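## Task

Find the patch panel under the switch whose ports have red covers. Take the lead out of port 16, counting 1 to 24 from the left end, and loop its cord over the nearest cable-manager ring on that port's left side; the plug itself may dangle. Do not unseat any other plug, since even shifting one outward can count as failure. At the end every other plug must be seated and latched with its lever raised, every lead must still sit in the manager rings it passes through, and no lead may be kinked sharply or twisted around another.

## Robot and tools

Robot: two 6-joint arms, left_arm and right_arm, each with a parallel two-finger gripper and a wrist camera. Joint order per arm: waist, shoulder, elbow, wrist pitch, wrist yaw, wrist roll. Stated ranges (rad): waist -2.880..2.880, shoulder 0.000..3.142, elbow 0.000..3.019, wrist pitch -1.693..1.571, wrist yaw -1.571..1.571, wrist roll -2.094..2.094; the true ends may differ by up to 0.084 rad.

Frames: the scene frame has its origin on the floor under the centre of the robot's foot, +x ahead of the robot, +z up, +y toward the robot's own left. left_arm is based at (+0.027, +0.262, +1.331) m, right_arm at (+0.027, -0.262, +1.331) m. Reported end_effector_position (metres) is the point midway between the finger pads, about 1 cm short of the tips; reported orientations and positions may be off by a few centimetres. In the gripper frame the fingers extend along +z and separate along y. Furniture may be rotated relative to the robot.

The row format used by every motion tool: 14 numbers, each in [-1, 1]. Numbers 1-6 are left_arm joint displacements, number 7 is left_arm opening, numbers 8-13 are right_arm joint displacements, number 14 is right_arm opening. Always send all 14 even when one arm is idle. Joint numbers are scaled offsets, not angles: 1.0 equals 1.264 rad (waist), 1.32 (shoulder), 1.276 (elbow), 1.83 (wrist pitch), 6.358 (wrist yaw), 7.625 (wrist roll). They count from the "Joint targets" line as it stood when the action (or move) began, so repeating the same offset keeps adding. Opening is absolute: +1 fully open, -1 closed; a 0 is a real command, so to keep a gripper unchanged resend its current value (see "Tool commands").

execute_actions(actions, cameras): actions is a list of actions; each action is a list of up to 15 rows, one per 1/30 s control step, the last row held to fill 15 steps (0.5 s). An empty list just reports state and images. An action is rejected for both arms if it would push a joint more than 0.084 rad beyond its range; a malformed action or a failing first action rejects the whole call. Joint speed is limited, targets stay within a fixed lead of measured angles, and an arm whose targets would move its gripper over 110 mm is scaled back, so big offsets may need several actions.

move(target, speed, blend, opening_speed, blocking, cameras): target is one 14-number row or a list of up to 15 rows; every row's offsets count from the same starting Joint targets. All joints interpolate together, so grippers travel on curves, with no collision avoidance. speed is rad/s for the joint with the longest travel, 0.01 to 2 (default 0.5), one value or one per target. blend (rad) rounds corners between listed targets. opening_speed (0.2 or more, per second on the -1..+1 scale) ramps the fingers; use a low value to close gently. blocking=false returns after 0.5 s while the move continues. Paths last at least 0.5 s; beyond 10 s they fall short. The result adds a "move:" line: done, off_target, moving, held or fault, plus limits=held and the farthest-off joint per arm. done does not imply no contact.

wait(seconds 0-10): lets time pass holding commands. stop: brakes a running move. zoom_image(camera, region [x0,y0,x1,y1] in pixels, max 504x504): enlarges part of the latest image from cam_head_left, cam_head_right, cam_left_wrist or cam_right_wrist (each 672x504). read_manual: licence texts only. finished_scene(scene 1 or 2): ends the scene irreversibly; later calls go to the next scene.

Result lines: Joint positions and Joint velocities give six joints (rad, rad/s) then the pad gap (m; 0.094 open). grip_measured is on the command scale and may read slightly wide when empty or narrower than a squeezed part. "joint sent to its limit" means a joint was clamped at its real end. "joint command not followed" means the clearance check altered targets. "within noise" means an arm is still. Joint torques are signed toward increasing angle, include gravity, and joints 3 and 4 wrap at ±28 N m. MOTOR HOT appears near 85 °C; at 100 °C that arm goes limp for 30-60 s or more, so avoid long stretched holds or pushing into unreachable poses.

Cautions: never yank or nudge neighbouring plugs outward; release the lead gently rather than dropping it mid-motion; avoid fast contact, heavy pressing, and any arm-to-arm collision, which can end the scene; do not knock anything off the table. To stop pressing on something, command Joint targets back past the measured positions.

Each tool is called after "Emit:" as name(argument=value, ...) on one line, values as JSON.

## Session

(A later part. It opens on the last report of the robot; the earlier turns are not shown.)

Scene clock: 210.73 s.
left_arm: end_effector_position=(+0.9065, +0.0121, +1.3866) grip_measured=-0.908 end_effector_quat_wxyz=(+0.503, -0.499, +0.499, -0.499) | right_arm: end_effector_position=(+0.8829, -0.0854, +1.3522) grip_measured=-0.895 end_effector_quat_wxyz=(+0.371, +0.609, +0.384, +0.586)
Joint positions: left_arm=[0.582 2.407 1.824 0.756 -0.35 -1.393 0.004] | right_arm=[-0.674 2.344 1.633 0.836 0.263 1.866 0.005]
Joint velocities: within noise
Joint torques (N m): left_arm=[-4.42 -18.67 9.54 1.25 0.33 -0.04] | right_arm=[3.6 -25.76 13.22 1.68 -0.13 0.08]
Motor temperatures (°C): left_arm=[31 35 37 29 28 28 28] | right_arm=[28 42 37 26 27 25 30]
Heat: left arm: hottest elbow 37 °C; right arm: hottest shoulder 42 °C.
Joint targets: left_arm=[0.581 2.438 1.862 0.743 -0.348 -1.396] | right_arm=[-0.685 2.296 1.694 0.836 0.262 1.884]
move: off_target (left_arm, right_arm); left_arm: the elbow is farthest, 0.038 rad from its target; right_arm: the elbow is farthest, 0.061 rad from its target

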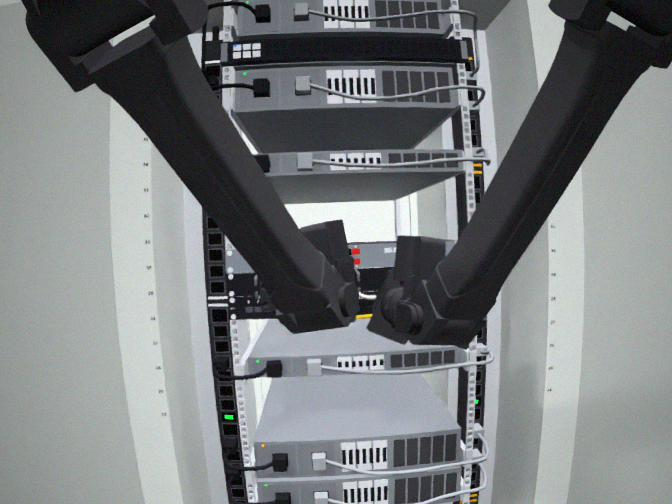

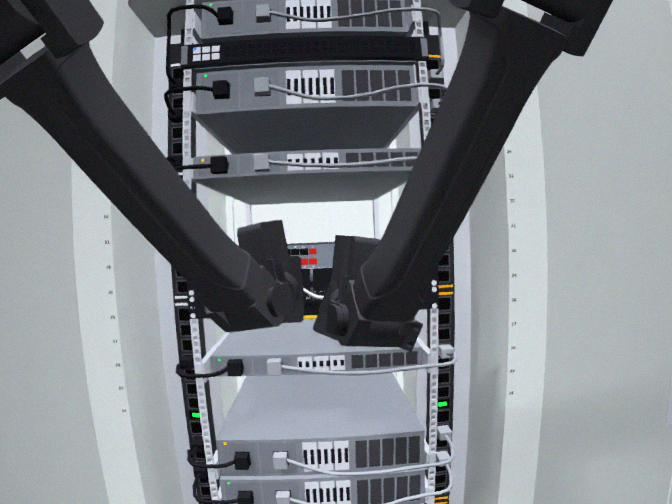

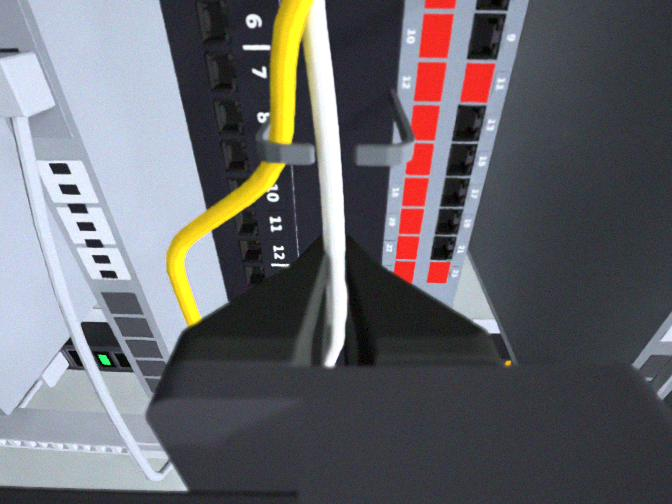

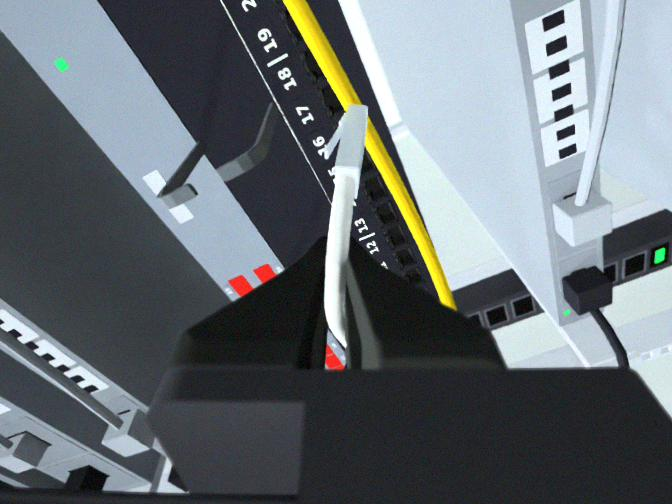

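Emit:
move(target=[0,0,0,0,0,0,-0.91,0,-0.0136,0,-0.006,0,0,-0.9], speed=0.1, cameras=["cam_head_right","cam_head_left","cam_right_wrist"])

Emit:
zoom_image(camera="cam_head_right", region=[280, 250, 360, 330])

Scene clock: 211.97 s.
left_arm: end_effector_position=(+0.9074, +0.0121, +1.3884) grip_measured=-0.910 end_effector_quat_wxyz=(+0.503, -0.499, +0.497, -0.500) | right_arm: end_effector_position=(+0.8848, -0.0877, +1.3609) grip_measured=-0.895 end_effector_quat_wxyz=(+0.372, +0.609, +0.384, +0.586)
Joint positions: left_arm=[0.582 2.407 1.828 0.756 -0.35 -1.393 0.004] | right_arm=[-0.675 2.329 1.633 0.823 0.263 1.866 0.005]
Joint velocities: left_arm=[-0.015 0.015 -0.012 -0.007 0.037 -0.007 -0.005] | right_arm=[within noise]
Joint torques (N m): left_arm=[-4.72 -18.61 9.16 1.39 0.34 -0.02] | right_arm=[3.6 -25.82 13.31 1.83 -0.13 0.08]
Motor temperatures (°C): left_arm=[31 35 37 29 28 28 28] | right_arm=[28 42 37 26 27 25 30]
Heat: left arm: hottest elbow 37 °C; right arm: hottest shoulder 42 °C.
Joint targets: left_arm=[0.580 2.438 1.862 0.743 -0.348 -1.396] | right_arm=[-0.685 2.278 1.694 0.825 0.262 1.884]
move: off_target (right_arm); right_arm: the elbow is farthest, 0.061 rad from its target
Images, in order (width x height): cam_head_left 672x504, cam_head_right 672x504, cam_right_wrist 672x504.

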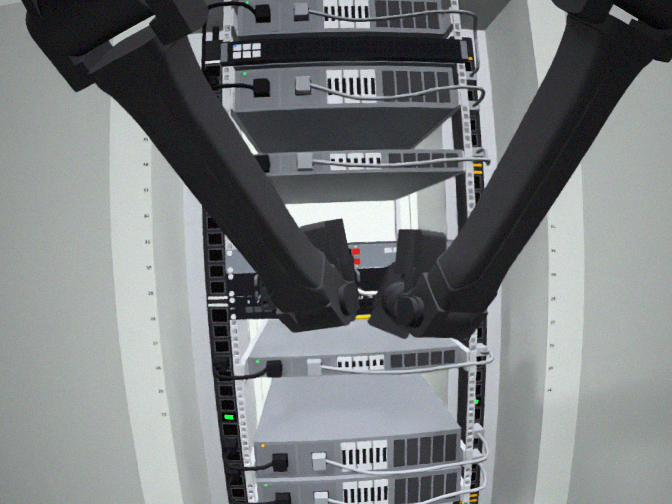

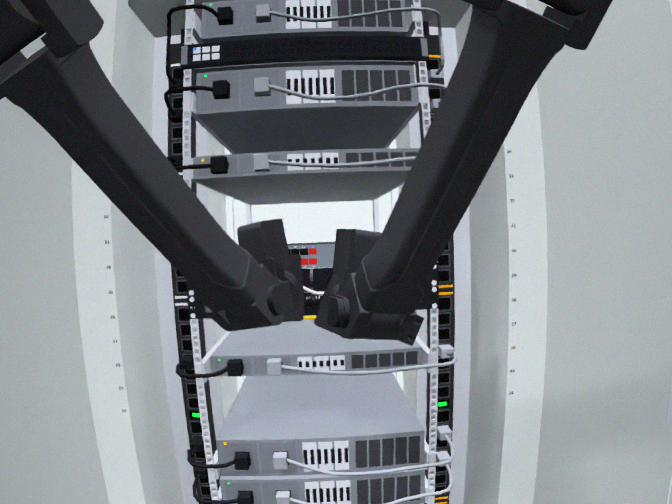

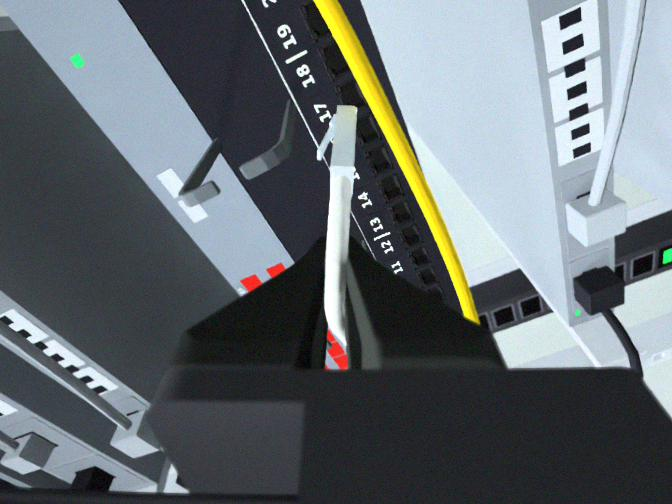

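Scaled by 6.300 from the camera's 672x504 image, which has a finer 960x720 frame.

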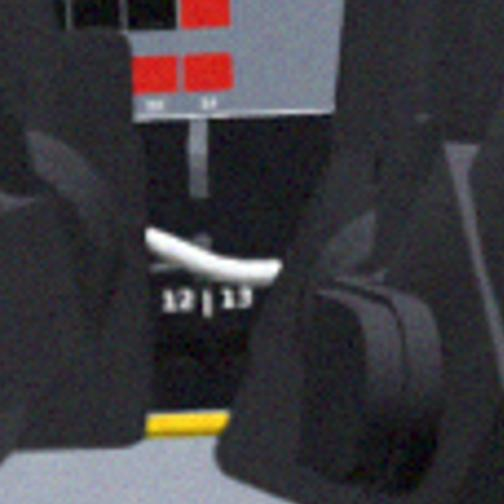

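Emit:
move(target=[0,0,0,0,0,0,-0.91,0,-0.009,0,-0.006,0,0.024,-0.9], speed=0.1, cameras=["cam_head_right","cam_head_left","cam_right_wrist"])

Emit:
zoom_image(camera="cam_head_right", region=[280, 250, 360, 330])

Scene clock: 214.97 s.
left_arm: end_effector_position=(+0.9074, +0.0121, +1.3884) grip_measured=-0.910 end_effector_quat_wxyz=(+0.503, -0.500, +0.497, -0.501) | right_arm: end_effector_position=(+0.8853, -0.0877, +1.3620) grip_measured=-0.895 end_effector_quat_wxyz=(+0.318, +0.642, +0.331, +0.614)
Joint positions: left_arm=[0.582 2.407 1.828 0.756 -0.35 -1.396 0.004] | right_arm=[-0.675 2.324 1.633 0.809 0.263 2.041 0.005]
Joint velocities: within noise
Joint torques (N m): left_arm=[-4.19 -17.79 9.2 1.37 0.34 -0.05] | right_arm=[4.01 -26.4 13.31 1.94 -0.11 0.18]
Motor temperatures (°C): left_arm=[31 35 37 29 28 28 28] | right_arm=[28 42 38 26 27 25 30]
Heat: left arm: hottest elbow 37 °C; right arm: hottest shoulder 42 °C.
Joint targets: left_arm=[0.580 2.438 1.862 0.743 -0.348 -1.396] | right_arm=[-0.685 2.267 1.694 0.814 0.262 2.067]
move: off_target (right_arm); right_arm: the elbow is farthest, 0.061 rad from its target
Images, in order (width x height): cam_head_left 672x504, cam_head_right 672x504, cam_right_wrist 672x504.

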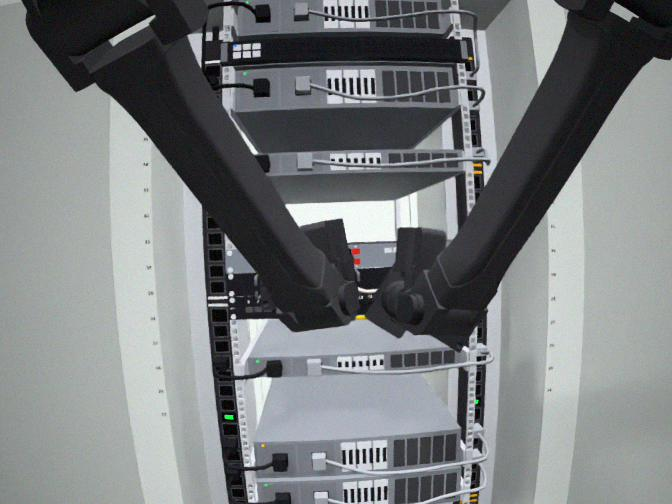

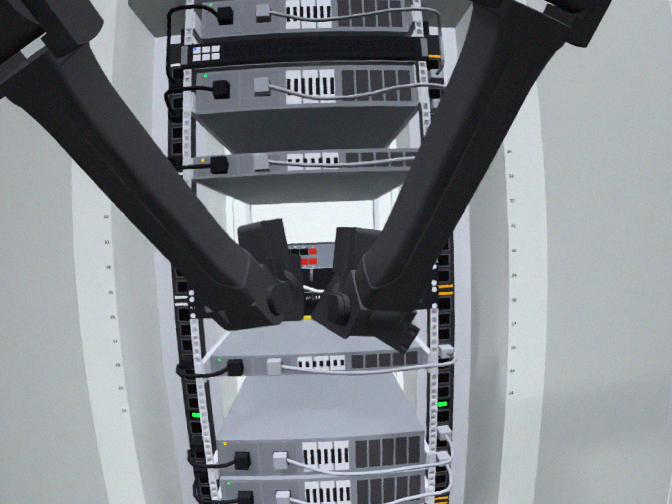

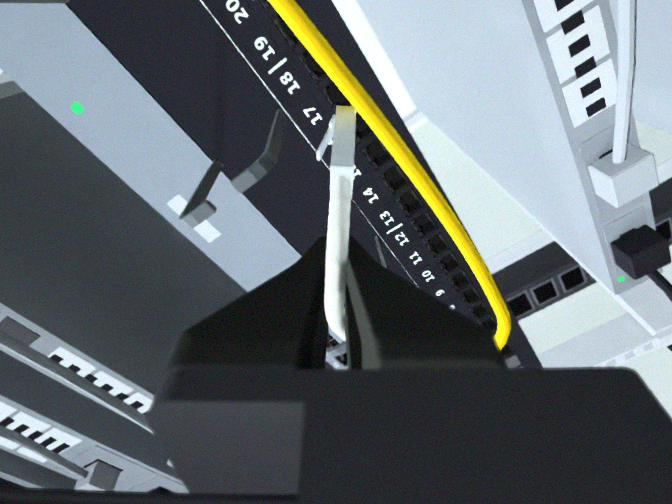

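Scaled by 6.300 from the camera's 672x504 image, which has a finer 960x720 frame.

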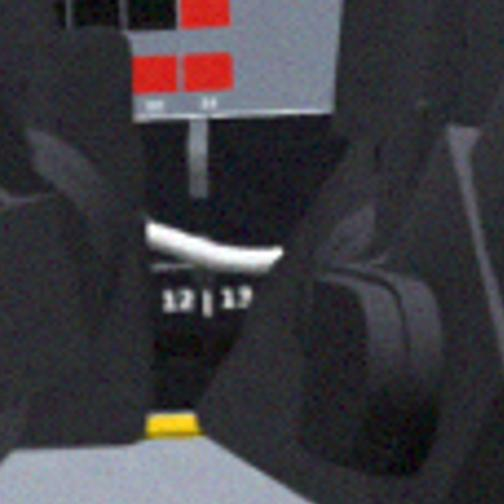

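Emit:
move(target=[0,0,0,0,0,-0.04,-0.91,0,-0.006,0,-0.004,0,0,-0.9], speed=0.1)

Emit:
zoom_image(camera="cam_head_right", region=[280, 250, 360, 330])

Emit:
zoom_image(camera="cam_left_wrist", region=[200, 50, 460, 370])

Scene clock: 219.23 s.
left_arm: end_effector_position=(+0.9080, +0.0121, +1.3898) grip_measured=-0.908 end_effector_quat_wxyz=(+0.424, -0.567, +0.417, -0.570) | right_arm: end_effector_position=(+0.8868, -0.0889, +1.3723) grip_measured=-0.895 end_effector_quat_wxyz=(+0.319, +0.640, +0.328, +0.617)
Joint positions: left_arm=[0.582 2.407 1.83 0.756 -0.35 -1.691 0.004] | right_arm=[-0.675 2.31 1.633 0.805 0.263 2.043 0.005]
Joint velocities: within noise
Joint torques (N m): left_arm=[-5.19 -18.32 9.02 1.18 0.36 -0.11] | right_arm=[3.78 -25.64 13.46 1.7 -0.13 0.16]
Motor temperatures (°C): left_arm=[31 35 38 29 28 28 28] | right_arm=[28 42 39 26 27 25 30]
Heat: left arm: hottest elbow 38 °C; right arm: hottest shoulder 42 °C.
Joint targets: left_arm=[0.580 2.438 1.862 0.743 -0.348 -1.701] | right_arm=[-0.685 2.259 1.694 0.806 0.262 2.066]
move: off_target (right_arm); right_arm: the elbow is farthest, 0.061 rad from its target

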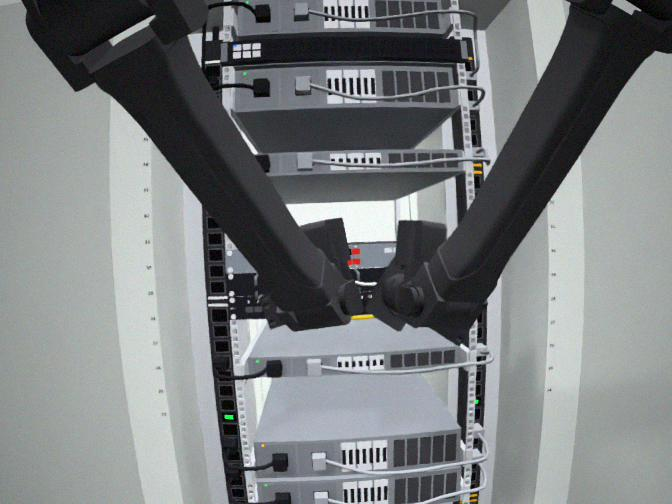

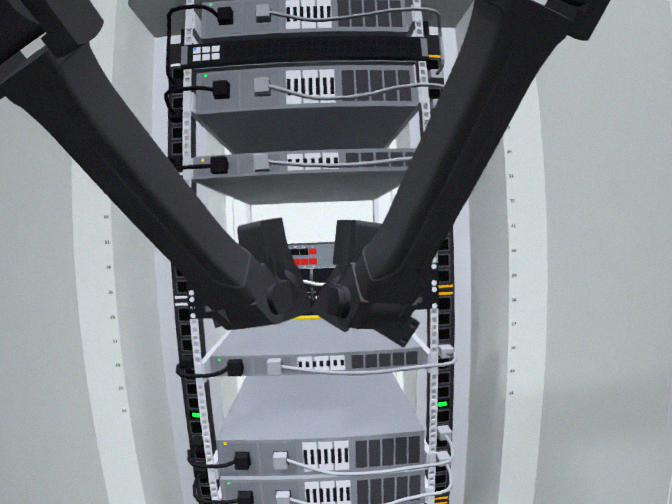

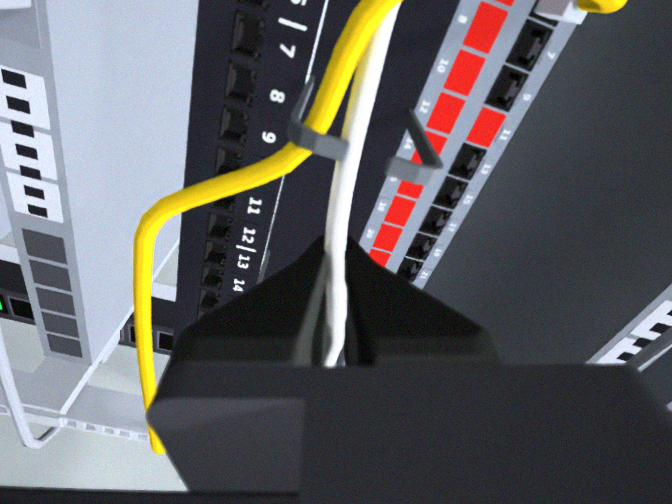

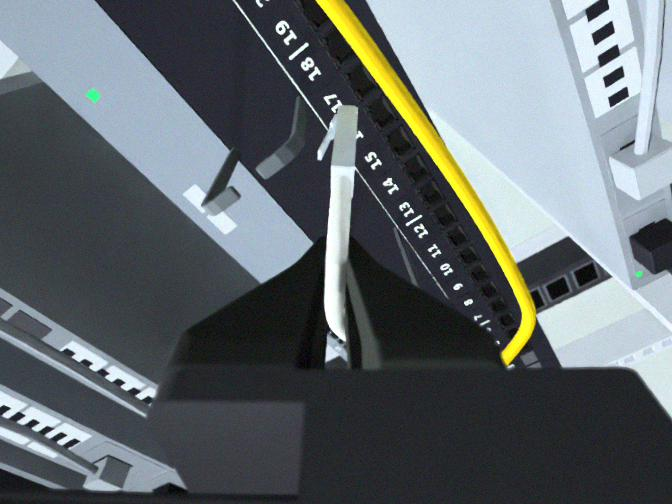

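Scaled by 6.300 from the camera's 672x504 image, which has a finer 960x720 frame.

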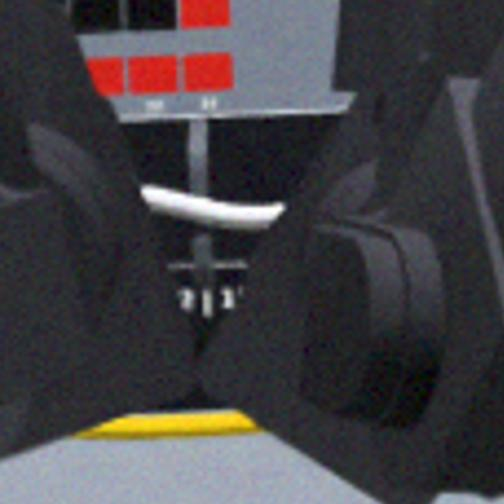

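Scaled by 1.575 from the camera's 672x504 image, which has a finer 960x720 frame.

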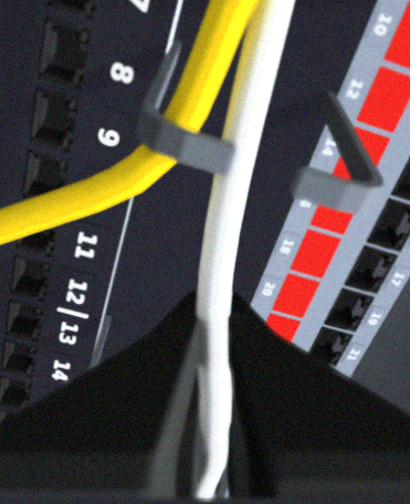

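Emit:
zoom_image(camera="cam_head_right", region=[296, 262, 332, 298])

Emit:
zoom_image(camera="cam_head_left", region=[346, 262, 382, 298])

Scaled by 14.000 from the camera's 672x504 image, which has a finer 960x720 frame.

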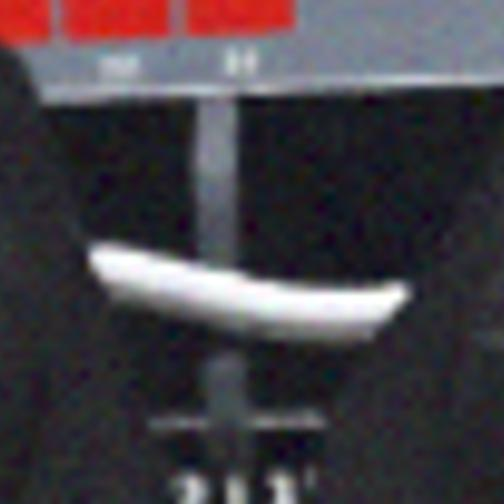

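Scaled by 14.000 from the camera's 672x504 image, which has a finer 960x720 frame.

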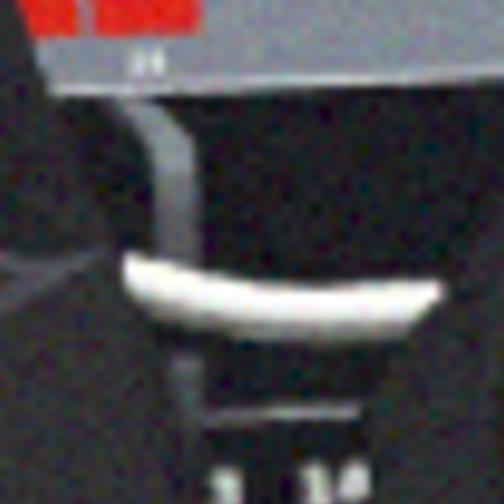

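Emit:
move(target=[0,0,0,0,0,0,-0.91,0,0.0410,0.003,0,0,0,-0.9], speed=0.1, cameras=["cam_head_right","cam_head_left"])

Emit:
zoom_image(camera="cam_head_right", region=[296, 262, 332, 298])

Scene clock: 223.03 s.
left_arm: end_effector_position=(+0.9080, +0.0121, +1.3898) grip_measured=-0.908 end_effector_quat_wxyz=(+0.424, -0.567, +0.417, -0.570) | right_arm: end_effector_position=(+0.8868, -0.0889, +1.3722) grip_measured=-0.895 end_effector_quat_wxyz=(+0.319, +0.640, +0.328, +0.617)
Joint positions: left_arm=[0.582 2.407 1.83 0.756 -0.35 -1.692 0.004] | right_arm=[-0.675 2.31 1.633 0.804 0.263 2.043 0.005]
Joint velocities: within noise
Joint torques (N m): left_arm=[-4.42 -18.08 9.01 1.42 0.32 -0.11] | right_arm=[3.9 -21.54 13.7 1.84 -0.15 0.16]
Motor temperatures (°C): left_arm=[31 35 38 29 28 28 28] | right_arm=[28 42 40 26 27 25 30]
Heat: left arm: hottest elbow 38 °C; right arm: hottest shoulder 42 °C.
Joint targets: left_arm=[0.580 2.438 1.862 0.743 -0.348 -1.701] | right_arm=[-0.685 2.313 1.698 0.807 0.262 2.066]
move: off_target (right_arm); right_arm: the elbow is farthest, 0.065 rad from its target
Images, in order (width x height): cam_head_left 672x504, cam_head_right 672x504.

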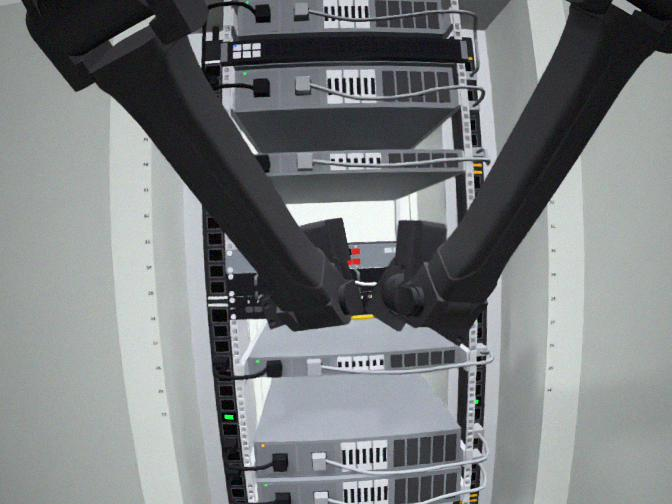

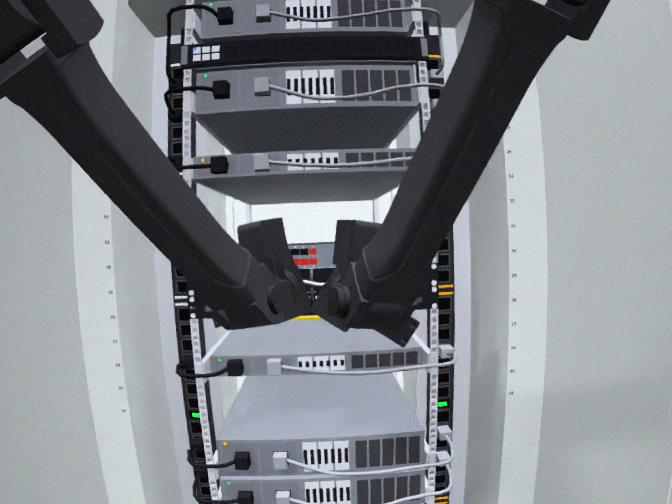

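Scaled by 14.000 from the camera's 672x504 image, which has a finer 960x720 frame.

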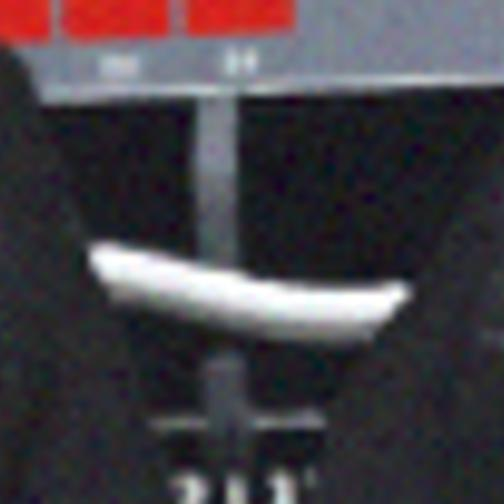

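Emit:
move(target=[0,0.0091,0.0172,-0.0027,0.0005,0,-0.91,-0.0095,0.0273,0.0517,-0.0087,-0.0016,0,-0.9], speed=0.05)

Emit:
zoom_image(camera="cam_head_right", region=[296, 262, 332, 298])

Emit:
zoom_image(camera="cam_head_left", region=[346, 262, 382, 298])

Scene clock: 225.10 s.
left_arm: end_effector_position=(+0.9122, +0.0124, +1.3983) grip_measured=-0.908 end_effector_quat_wxyz=(+0.426, -0.564, +0.411, -0.575) | right_arm: end_effector_position=(+0.9014, -0.0881, +1.3722) grip_measured=-0.895 end_effector_quat_wxyz=(+0.319, +0.636, +0.324, +0.624)
Joint positions: left_arm=[0.583 2.408 1.848 0.756 -0.35 -1.692 0.004] | right_arm=[-0.68 2.344 1.695 0.793 0.254 2.046 0.005]
Joint velocities: left_arm=[-0.005 -0.005 0.012 0.007 -0.022 -0.051 0.007] | right_arm=[within noise]
Joint torques (N m): left_arm=[-5.01 -17.67 9.43 1.05 0.46 -0.1] | right_arm=[3.31 -21.25 14.2 1.69 -0.16 0.14]
Motor temperatures (°C): left_arm=[31 35 38 29 28 28 28] | right_arm=[28 42 40 26 27 25 30]
Heat: left arm: hottest elbow 38 °C; right arm: hottest shoulder 42 °C.
Joint targets: left_arm=[0.581 2.450 1.884 0.738 -0.345 -1.701] | right_arm=[-0.697 2.349 1.764 0.791 0.252 2.066]
move: off_target (left_arm, right_arm); left_arm: the shoulder is farthest, 0.042 rad from its target; right_arm: the elbow is farthest, 0.068 rad from its target

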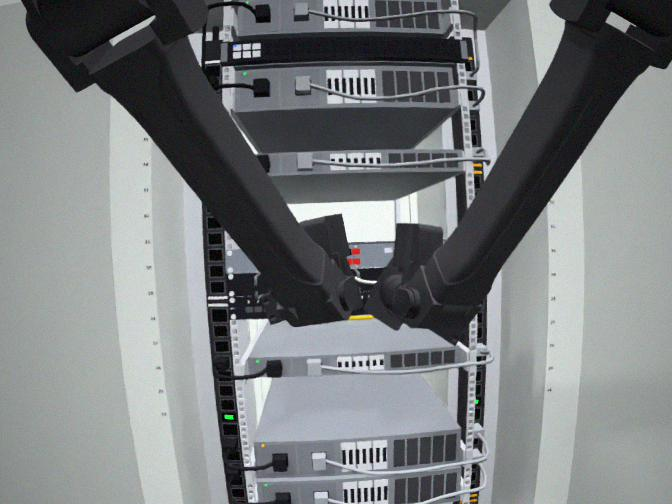

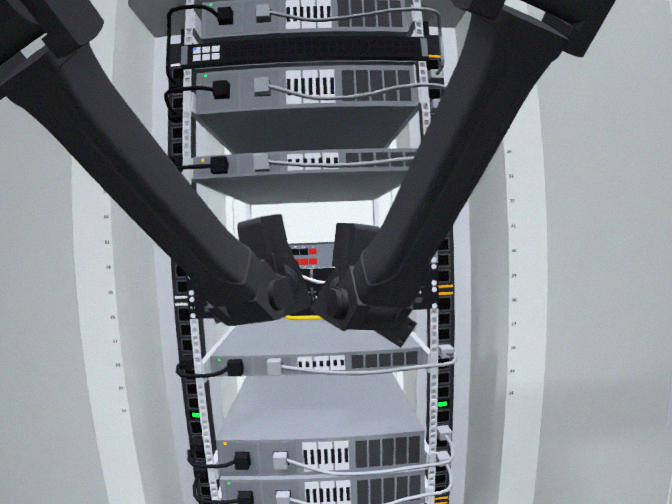

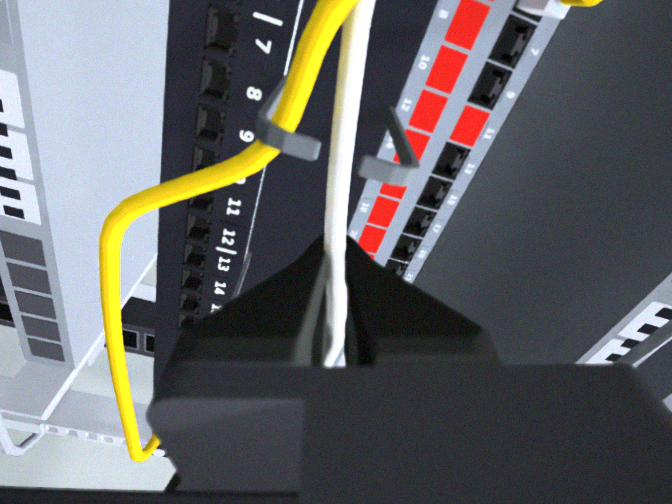

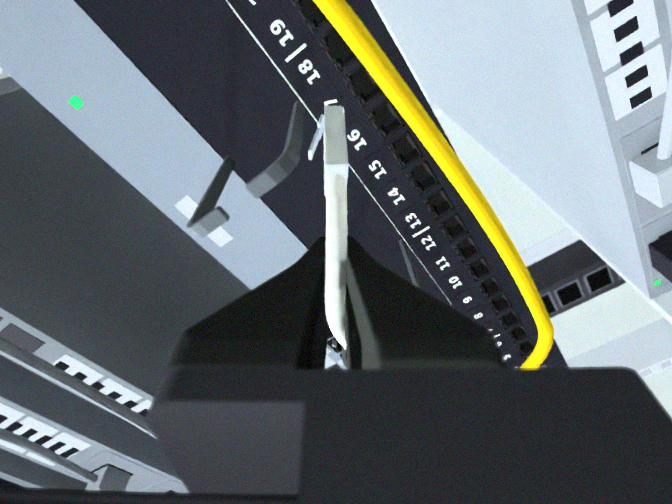

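Scaled by 14.000 from the camera's 672x504 image, which has a finer 960x720 frame.

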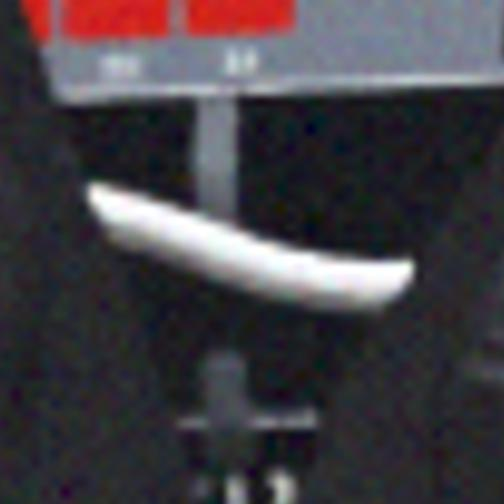

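Scaled by 14.000 from the camera's 672x504 image, which has a finer 960x720 frame.

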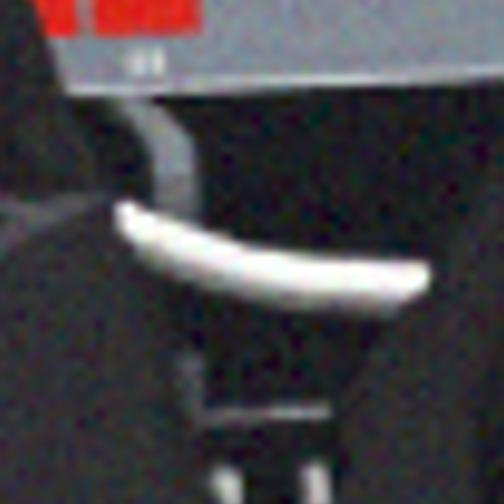

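Emit:
move(target=[0,0.0115,0,0,0,0,-0.91,0,0,0,0,0,0,-0.9], speed=0.05, cameras=["cam_head_right","cam_head_left","cam_left_wrist"])

Emit:
zoom_image(camera="cam_head_right", region=[296, 262, 332, 298])

Scene clock: 226.10 s.
left_arm: end_effector_position=(+0.9122, +0.0119, +1.3910) grip_measured=-0.908 end_effector_quat_wxyz=(+0.425, -0.566, +0.413, -0.573) | right_arm: end_effector_position=(+0.9013, -0.0890, +1.3685) grip_measured=-0.895 end_effector_quat_wxyz=(+0.319, +0.637, +0.325, +0.622)
Joint positions: left_arm=[0.583 2.418 1.851 0.756 -0.35 -1.692 0.004] | right_arm=[-0.682 2.348 1.696 0.791 0.254 2.046 0.005]
Joint velocities: within noise
Joint torques (N m): left_arm=[-4.78 -17.14 9.2 1.2 0.47 -0.12] | right_arm=[3.78 -22.07 14.16 1.69 -0.18 0.13]
Motor temperatures (°C): left_arm=[31 35 38 29 29 28 28] | right_arm=[28 42 40 26 27 25 30]
Heat: left arm: hottest elbow 38 °C; right arm: hottest shoulder 42 °C.
Joint targets: left_arm=[0.580 2.465 1.884 0.738 -0.345 -1.701] | right_arm=[-0.697 2.349 1.764 0.791 0.252 2.067]
move: off_target (left_arm, right_arm); left_arm: the shoulder is farthest, 0.047 rad from its target; right_arm: the elbow is farthest, 0.068 rad from its target
Images, in order (width x height): cam_head_left 672x504, cam_head_right 672x504, cam_left_wrist 672x504.

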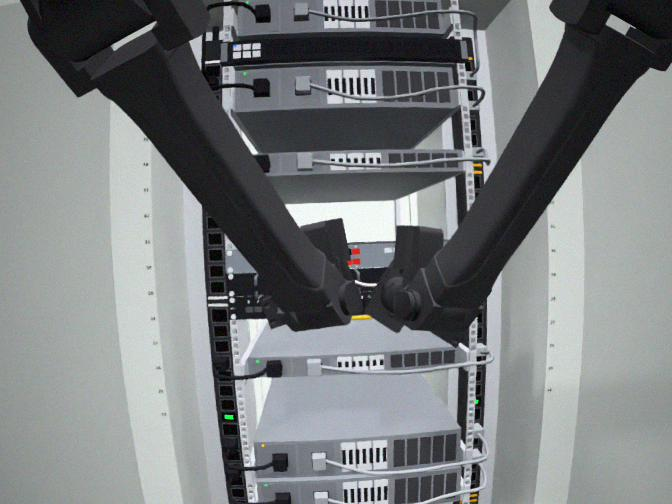

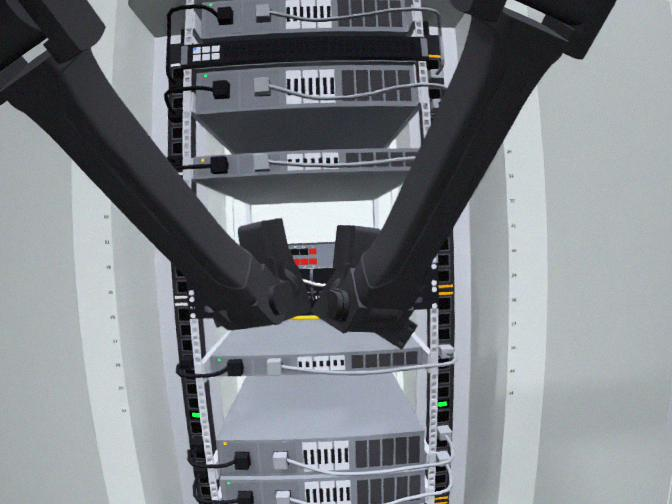

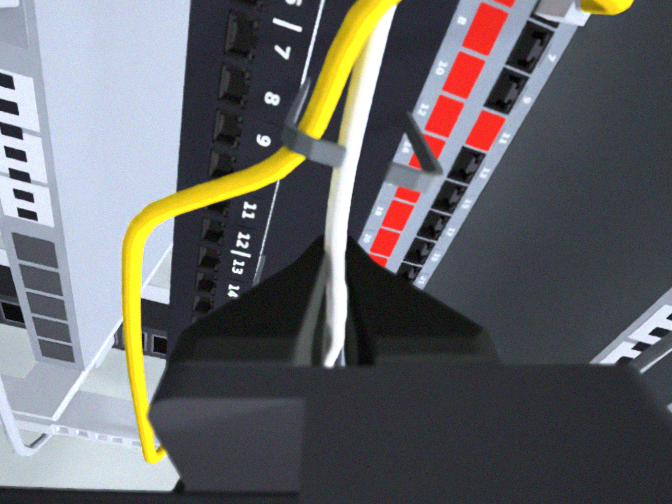

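Scaled by 14.000 from the camera's 672x504 image, which has a finer 960x720 frame.

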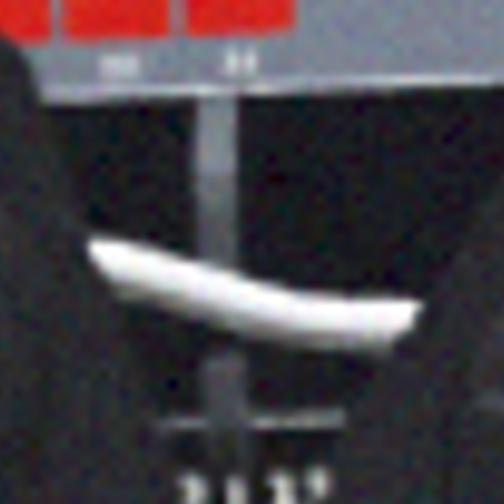

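Emit:
move(target=[0.002,0.0144,0.0274,-0.0041,0.0008,0,-0.91,-0.0055,0.0300,0.0588,-0.0087,-0.0017,0,-0.9], speed=0.05)

Emit:
zoom_image(camera="cam_head_right", region=[296, 262, 332, 298])

Emit:
zoom_image(camera="cam_head_left", region=[346, 262, 382, 298])

Scene clock: 228.23 s.
left_arm: end_effector_position=(+0.9223, +0.0191, +1.3889) grip_measured=-0.908 end_effector_quat_wxyz=(+0.430, -0.566, +0.407, -0.573) | right_arm: end_effector_position=(+0.9135, -0.0828, +1.3658) grip_measured=-0.895 end_effector_quat_wxyz=(+0.315, +0.633, +0.325, +0.629)
Joint positions: left_arm=[0.595 2.442 1.893 0.75 -0.35 -1.692 0.004] | right_arm=[-0.682 2.384 1.757 0.777 0.239 2.05 0.005]
Joint velocities: within noise
Joint torques (N m): left_arm=[-5.3 -17.38 8.85 1.16 0.68 -0.09] | right_arm=[2.84 -22.3 15.51 1.63 -0.03 0.11]
Motor temperatures (°C): left_arm=[31 35 38 29 29 28 28] | right_arm=[28 42 41 26 27 25 30]
Heat: left arm: hottest elbow 38 °C; right arm: hottest shoulder 42 °C.
Joint targets: left_arm=[0.583 2.484 1.919 0.730 -0.340 -1.701] | right_arm=[-0.704 2.389 1.839 0.775 0.241 2.067]
move: off_target (left_arm, right_arm); left_arm: the shoulder is farthest, 0.042 rad from its target; right_arm: the elbow is farthest, 0.083 rad from its target

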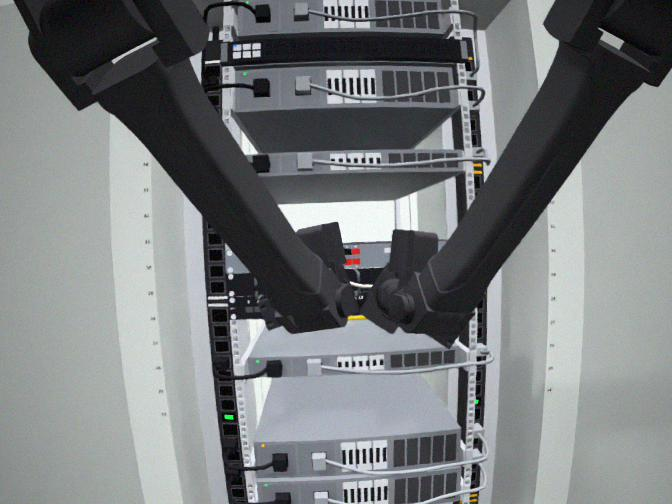

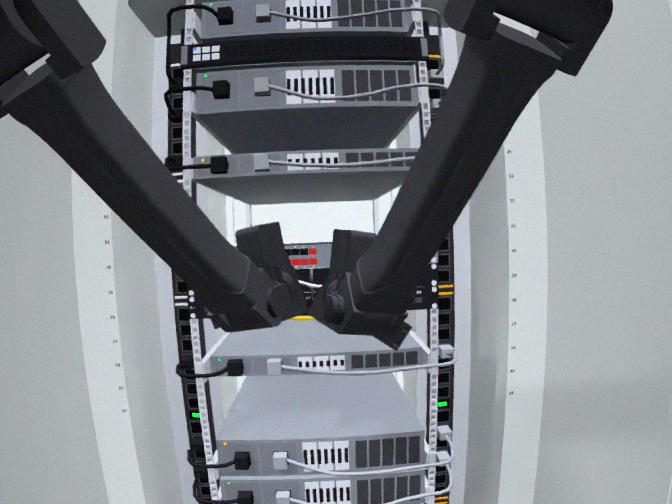

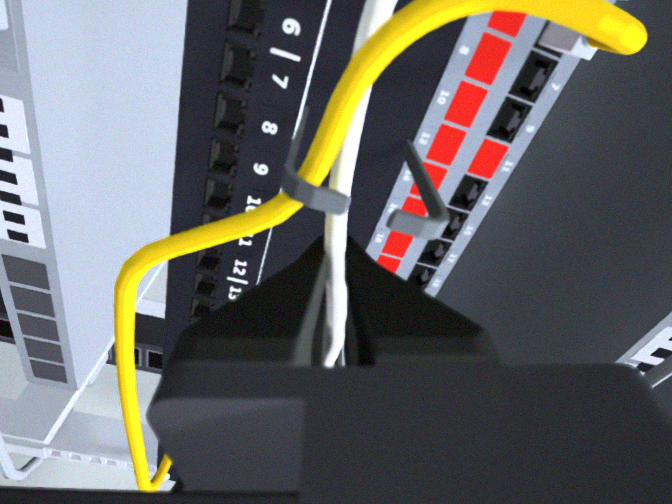

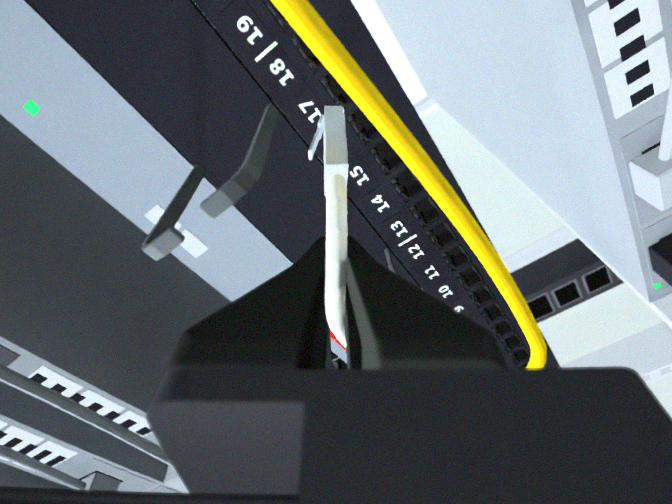

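Scaled by 14.000 from the camera's 672x504 image, which has a finer 960x720 frame.

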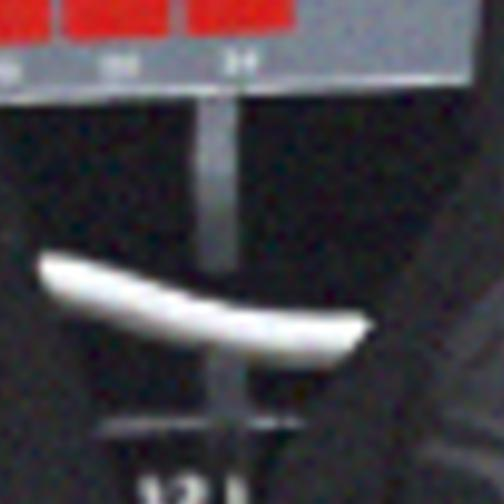

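Scaled by 14.000 from the camera's 672x504 image, which has a finer 960x720 frame.

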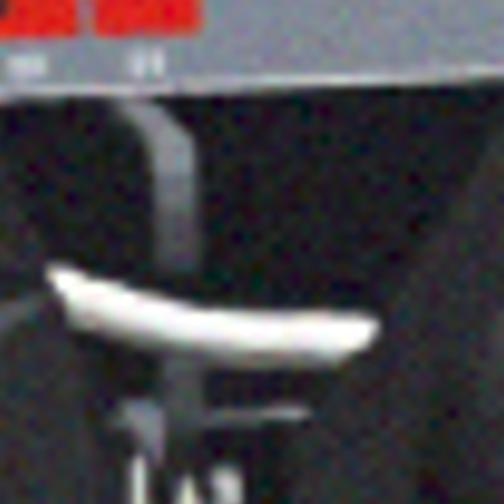

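Emit:
move(target=[0,0,0,0,0,0,-0.91,0,0,0,0.0175,0,0,-0.9], speed=0.05, cameras=["cam_head_right","cam_head_left"])

Emit:
zoom_image(camera="cam_head_right", region=[296, 262, 332, 298])

Emit:
zoom_image(camera="cam_head_left", region=[346, 262, 382, 298])

Scene clock: 230.67 s.
left_arm: end_effector_position=(+0.9224, +0.0191, +1.3893) grip_measured=-0.908 end_effector_quat_wxyz=(+0.431, -0.566, +0.406, -0.574) | right_arm: end_effector_position=(+0.9137, -0.0828, +1.3666) grip_measured=-0.895 end_effector_quat_wxyz=(+0.315, +0.631, +0.324, +0.630)
Joint positions: left_arm=[0.595 2.442 1.894 0.75 -0.35 -1.692 0.004] | right_arm=[-0.682 2.385 1.758 0.782 0.239 2.05 0.005]
Joint velocities: within noise
Joint torques (N m): left_arm=[-5.54 -17.55 8.51 1.21 0.71 -0.05] | right_arm=[2.96 -22.3 15.47 2.73 0 0.09]
Motor temperatures (°C): left_arm=[31 36 38 29 29 28 28] | right_arm=[28 42 42 26 27 25 30]
Heat: left arm: hottest elbow 38 °C; right arm: hottest shoulder 42 °C.
Joint targets: left_arm=[0.583 2.484 1.919 0.730 -0.340 -1.701] | right_arm=[-0.704 2.389 1.839 0.807 0.241 2.066]
move: off_target (left_arm, right_arm); left_arm: the shoulder is farthest, 0.042 rad from its target; right_arm: the elbow is farthest, 0.081 rad from its target
Images, in order (width x height): cam_head_left 672x504, cam_head_right 672x504.

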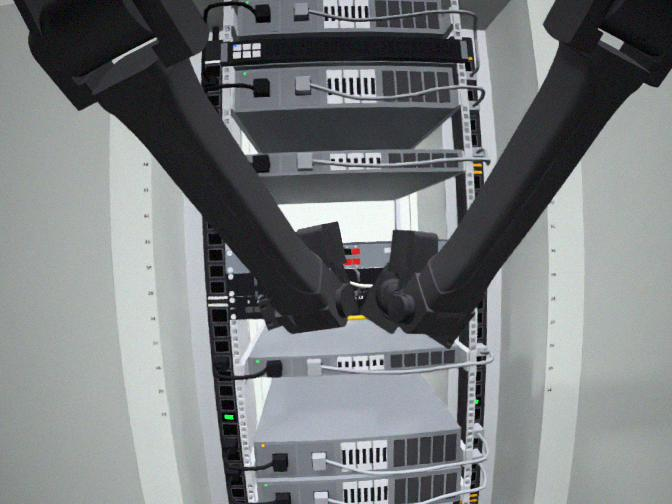

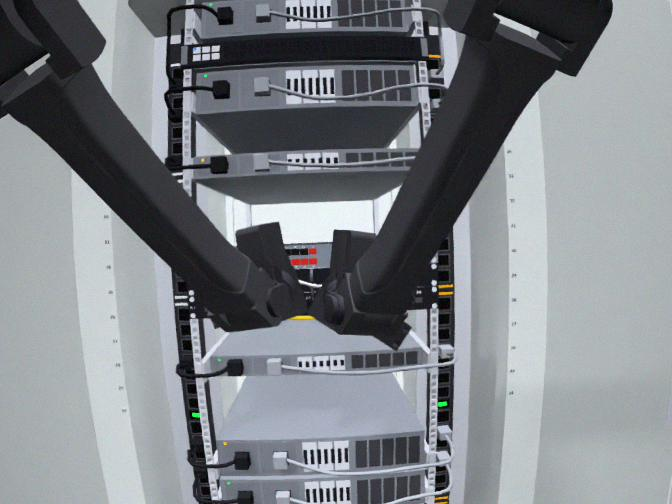

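Scaled by 14.000 from the camera's 672x504 image, which has a finer 960x720 frame.

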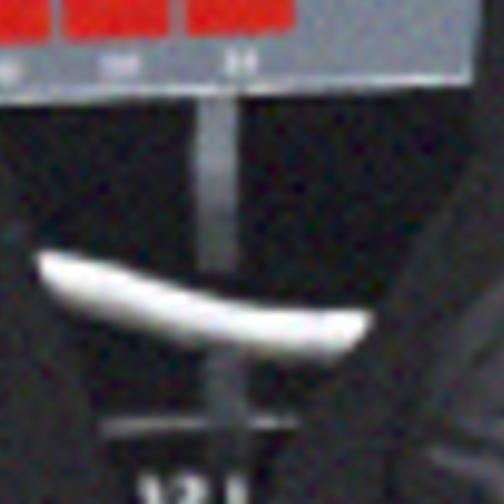

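Scaled by 14.000 from the camera's 672x504 image, which has a finer 960x720 frame.

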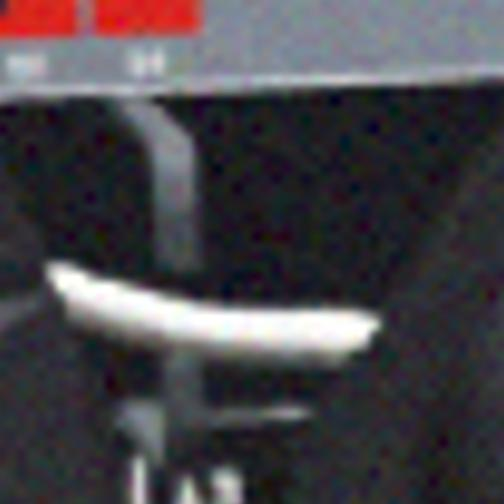

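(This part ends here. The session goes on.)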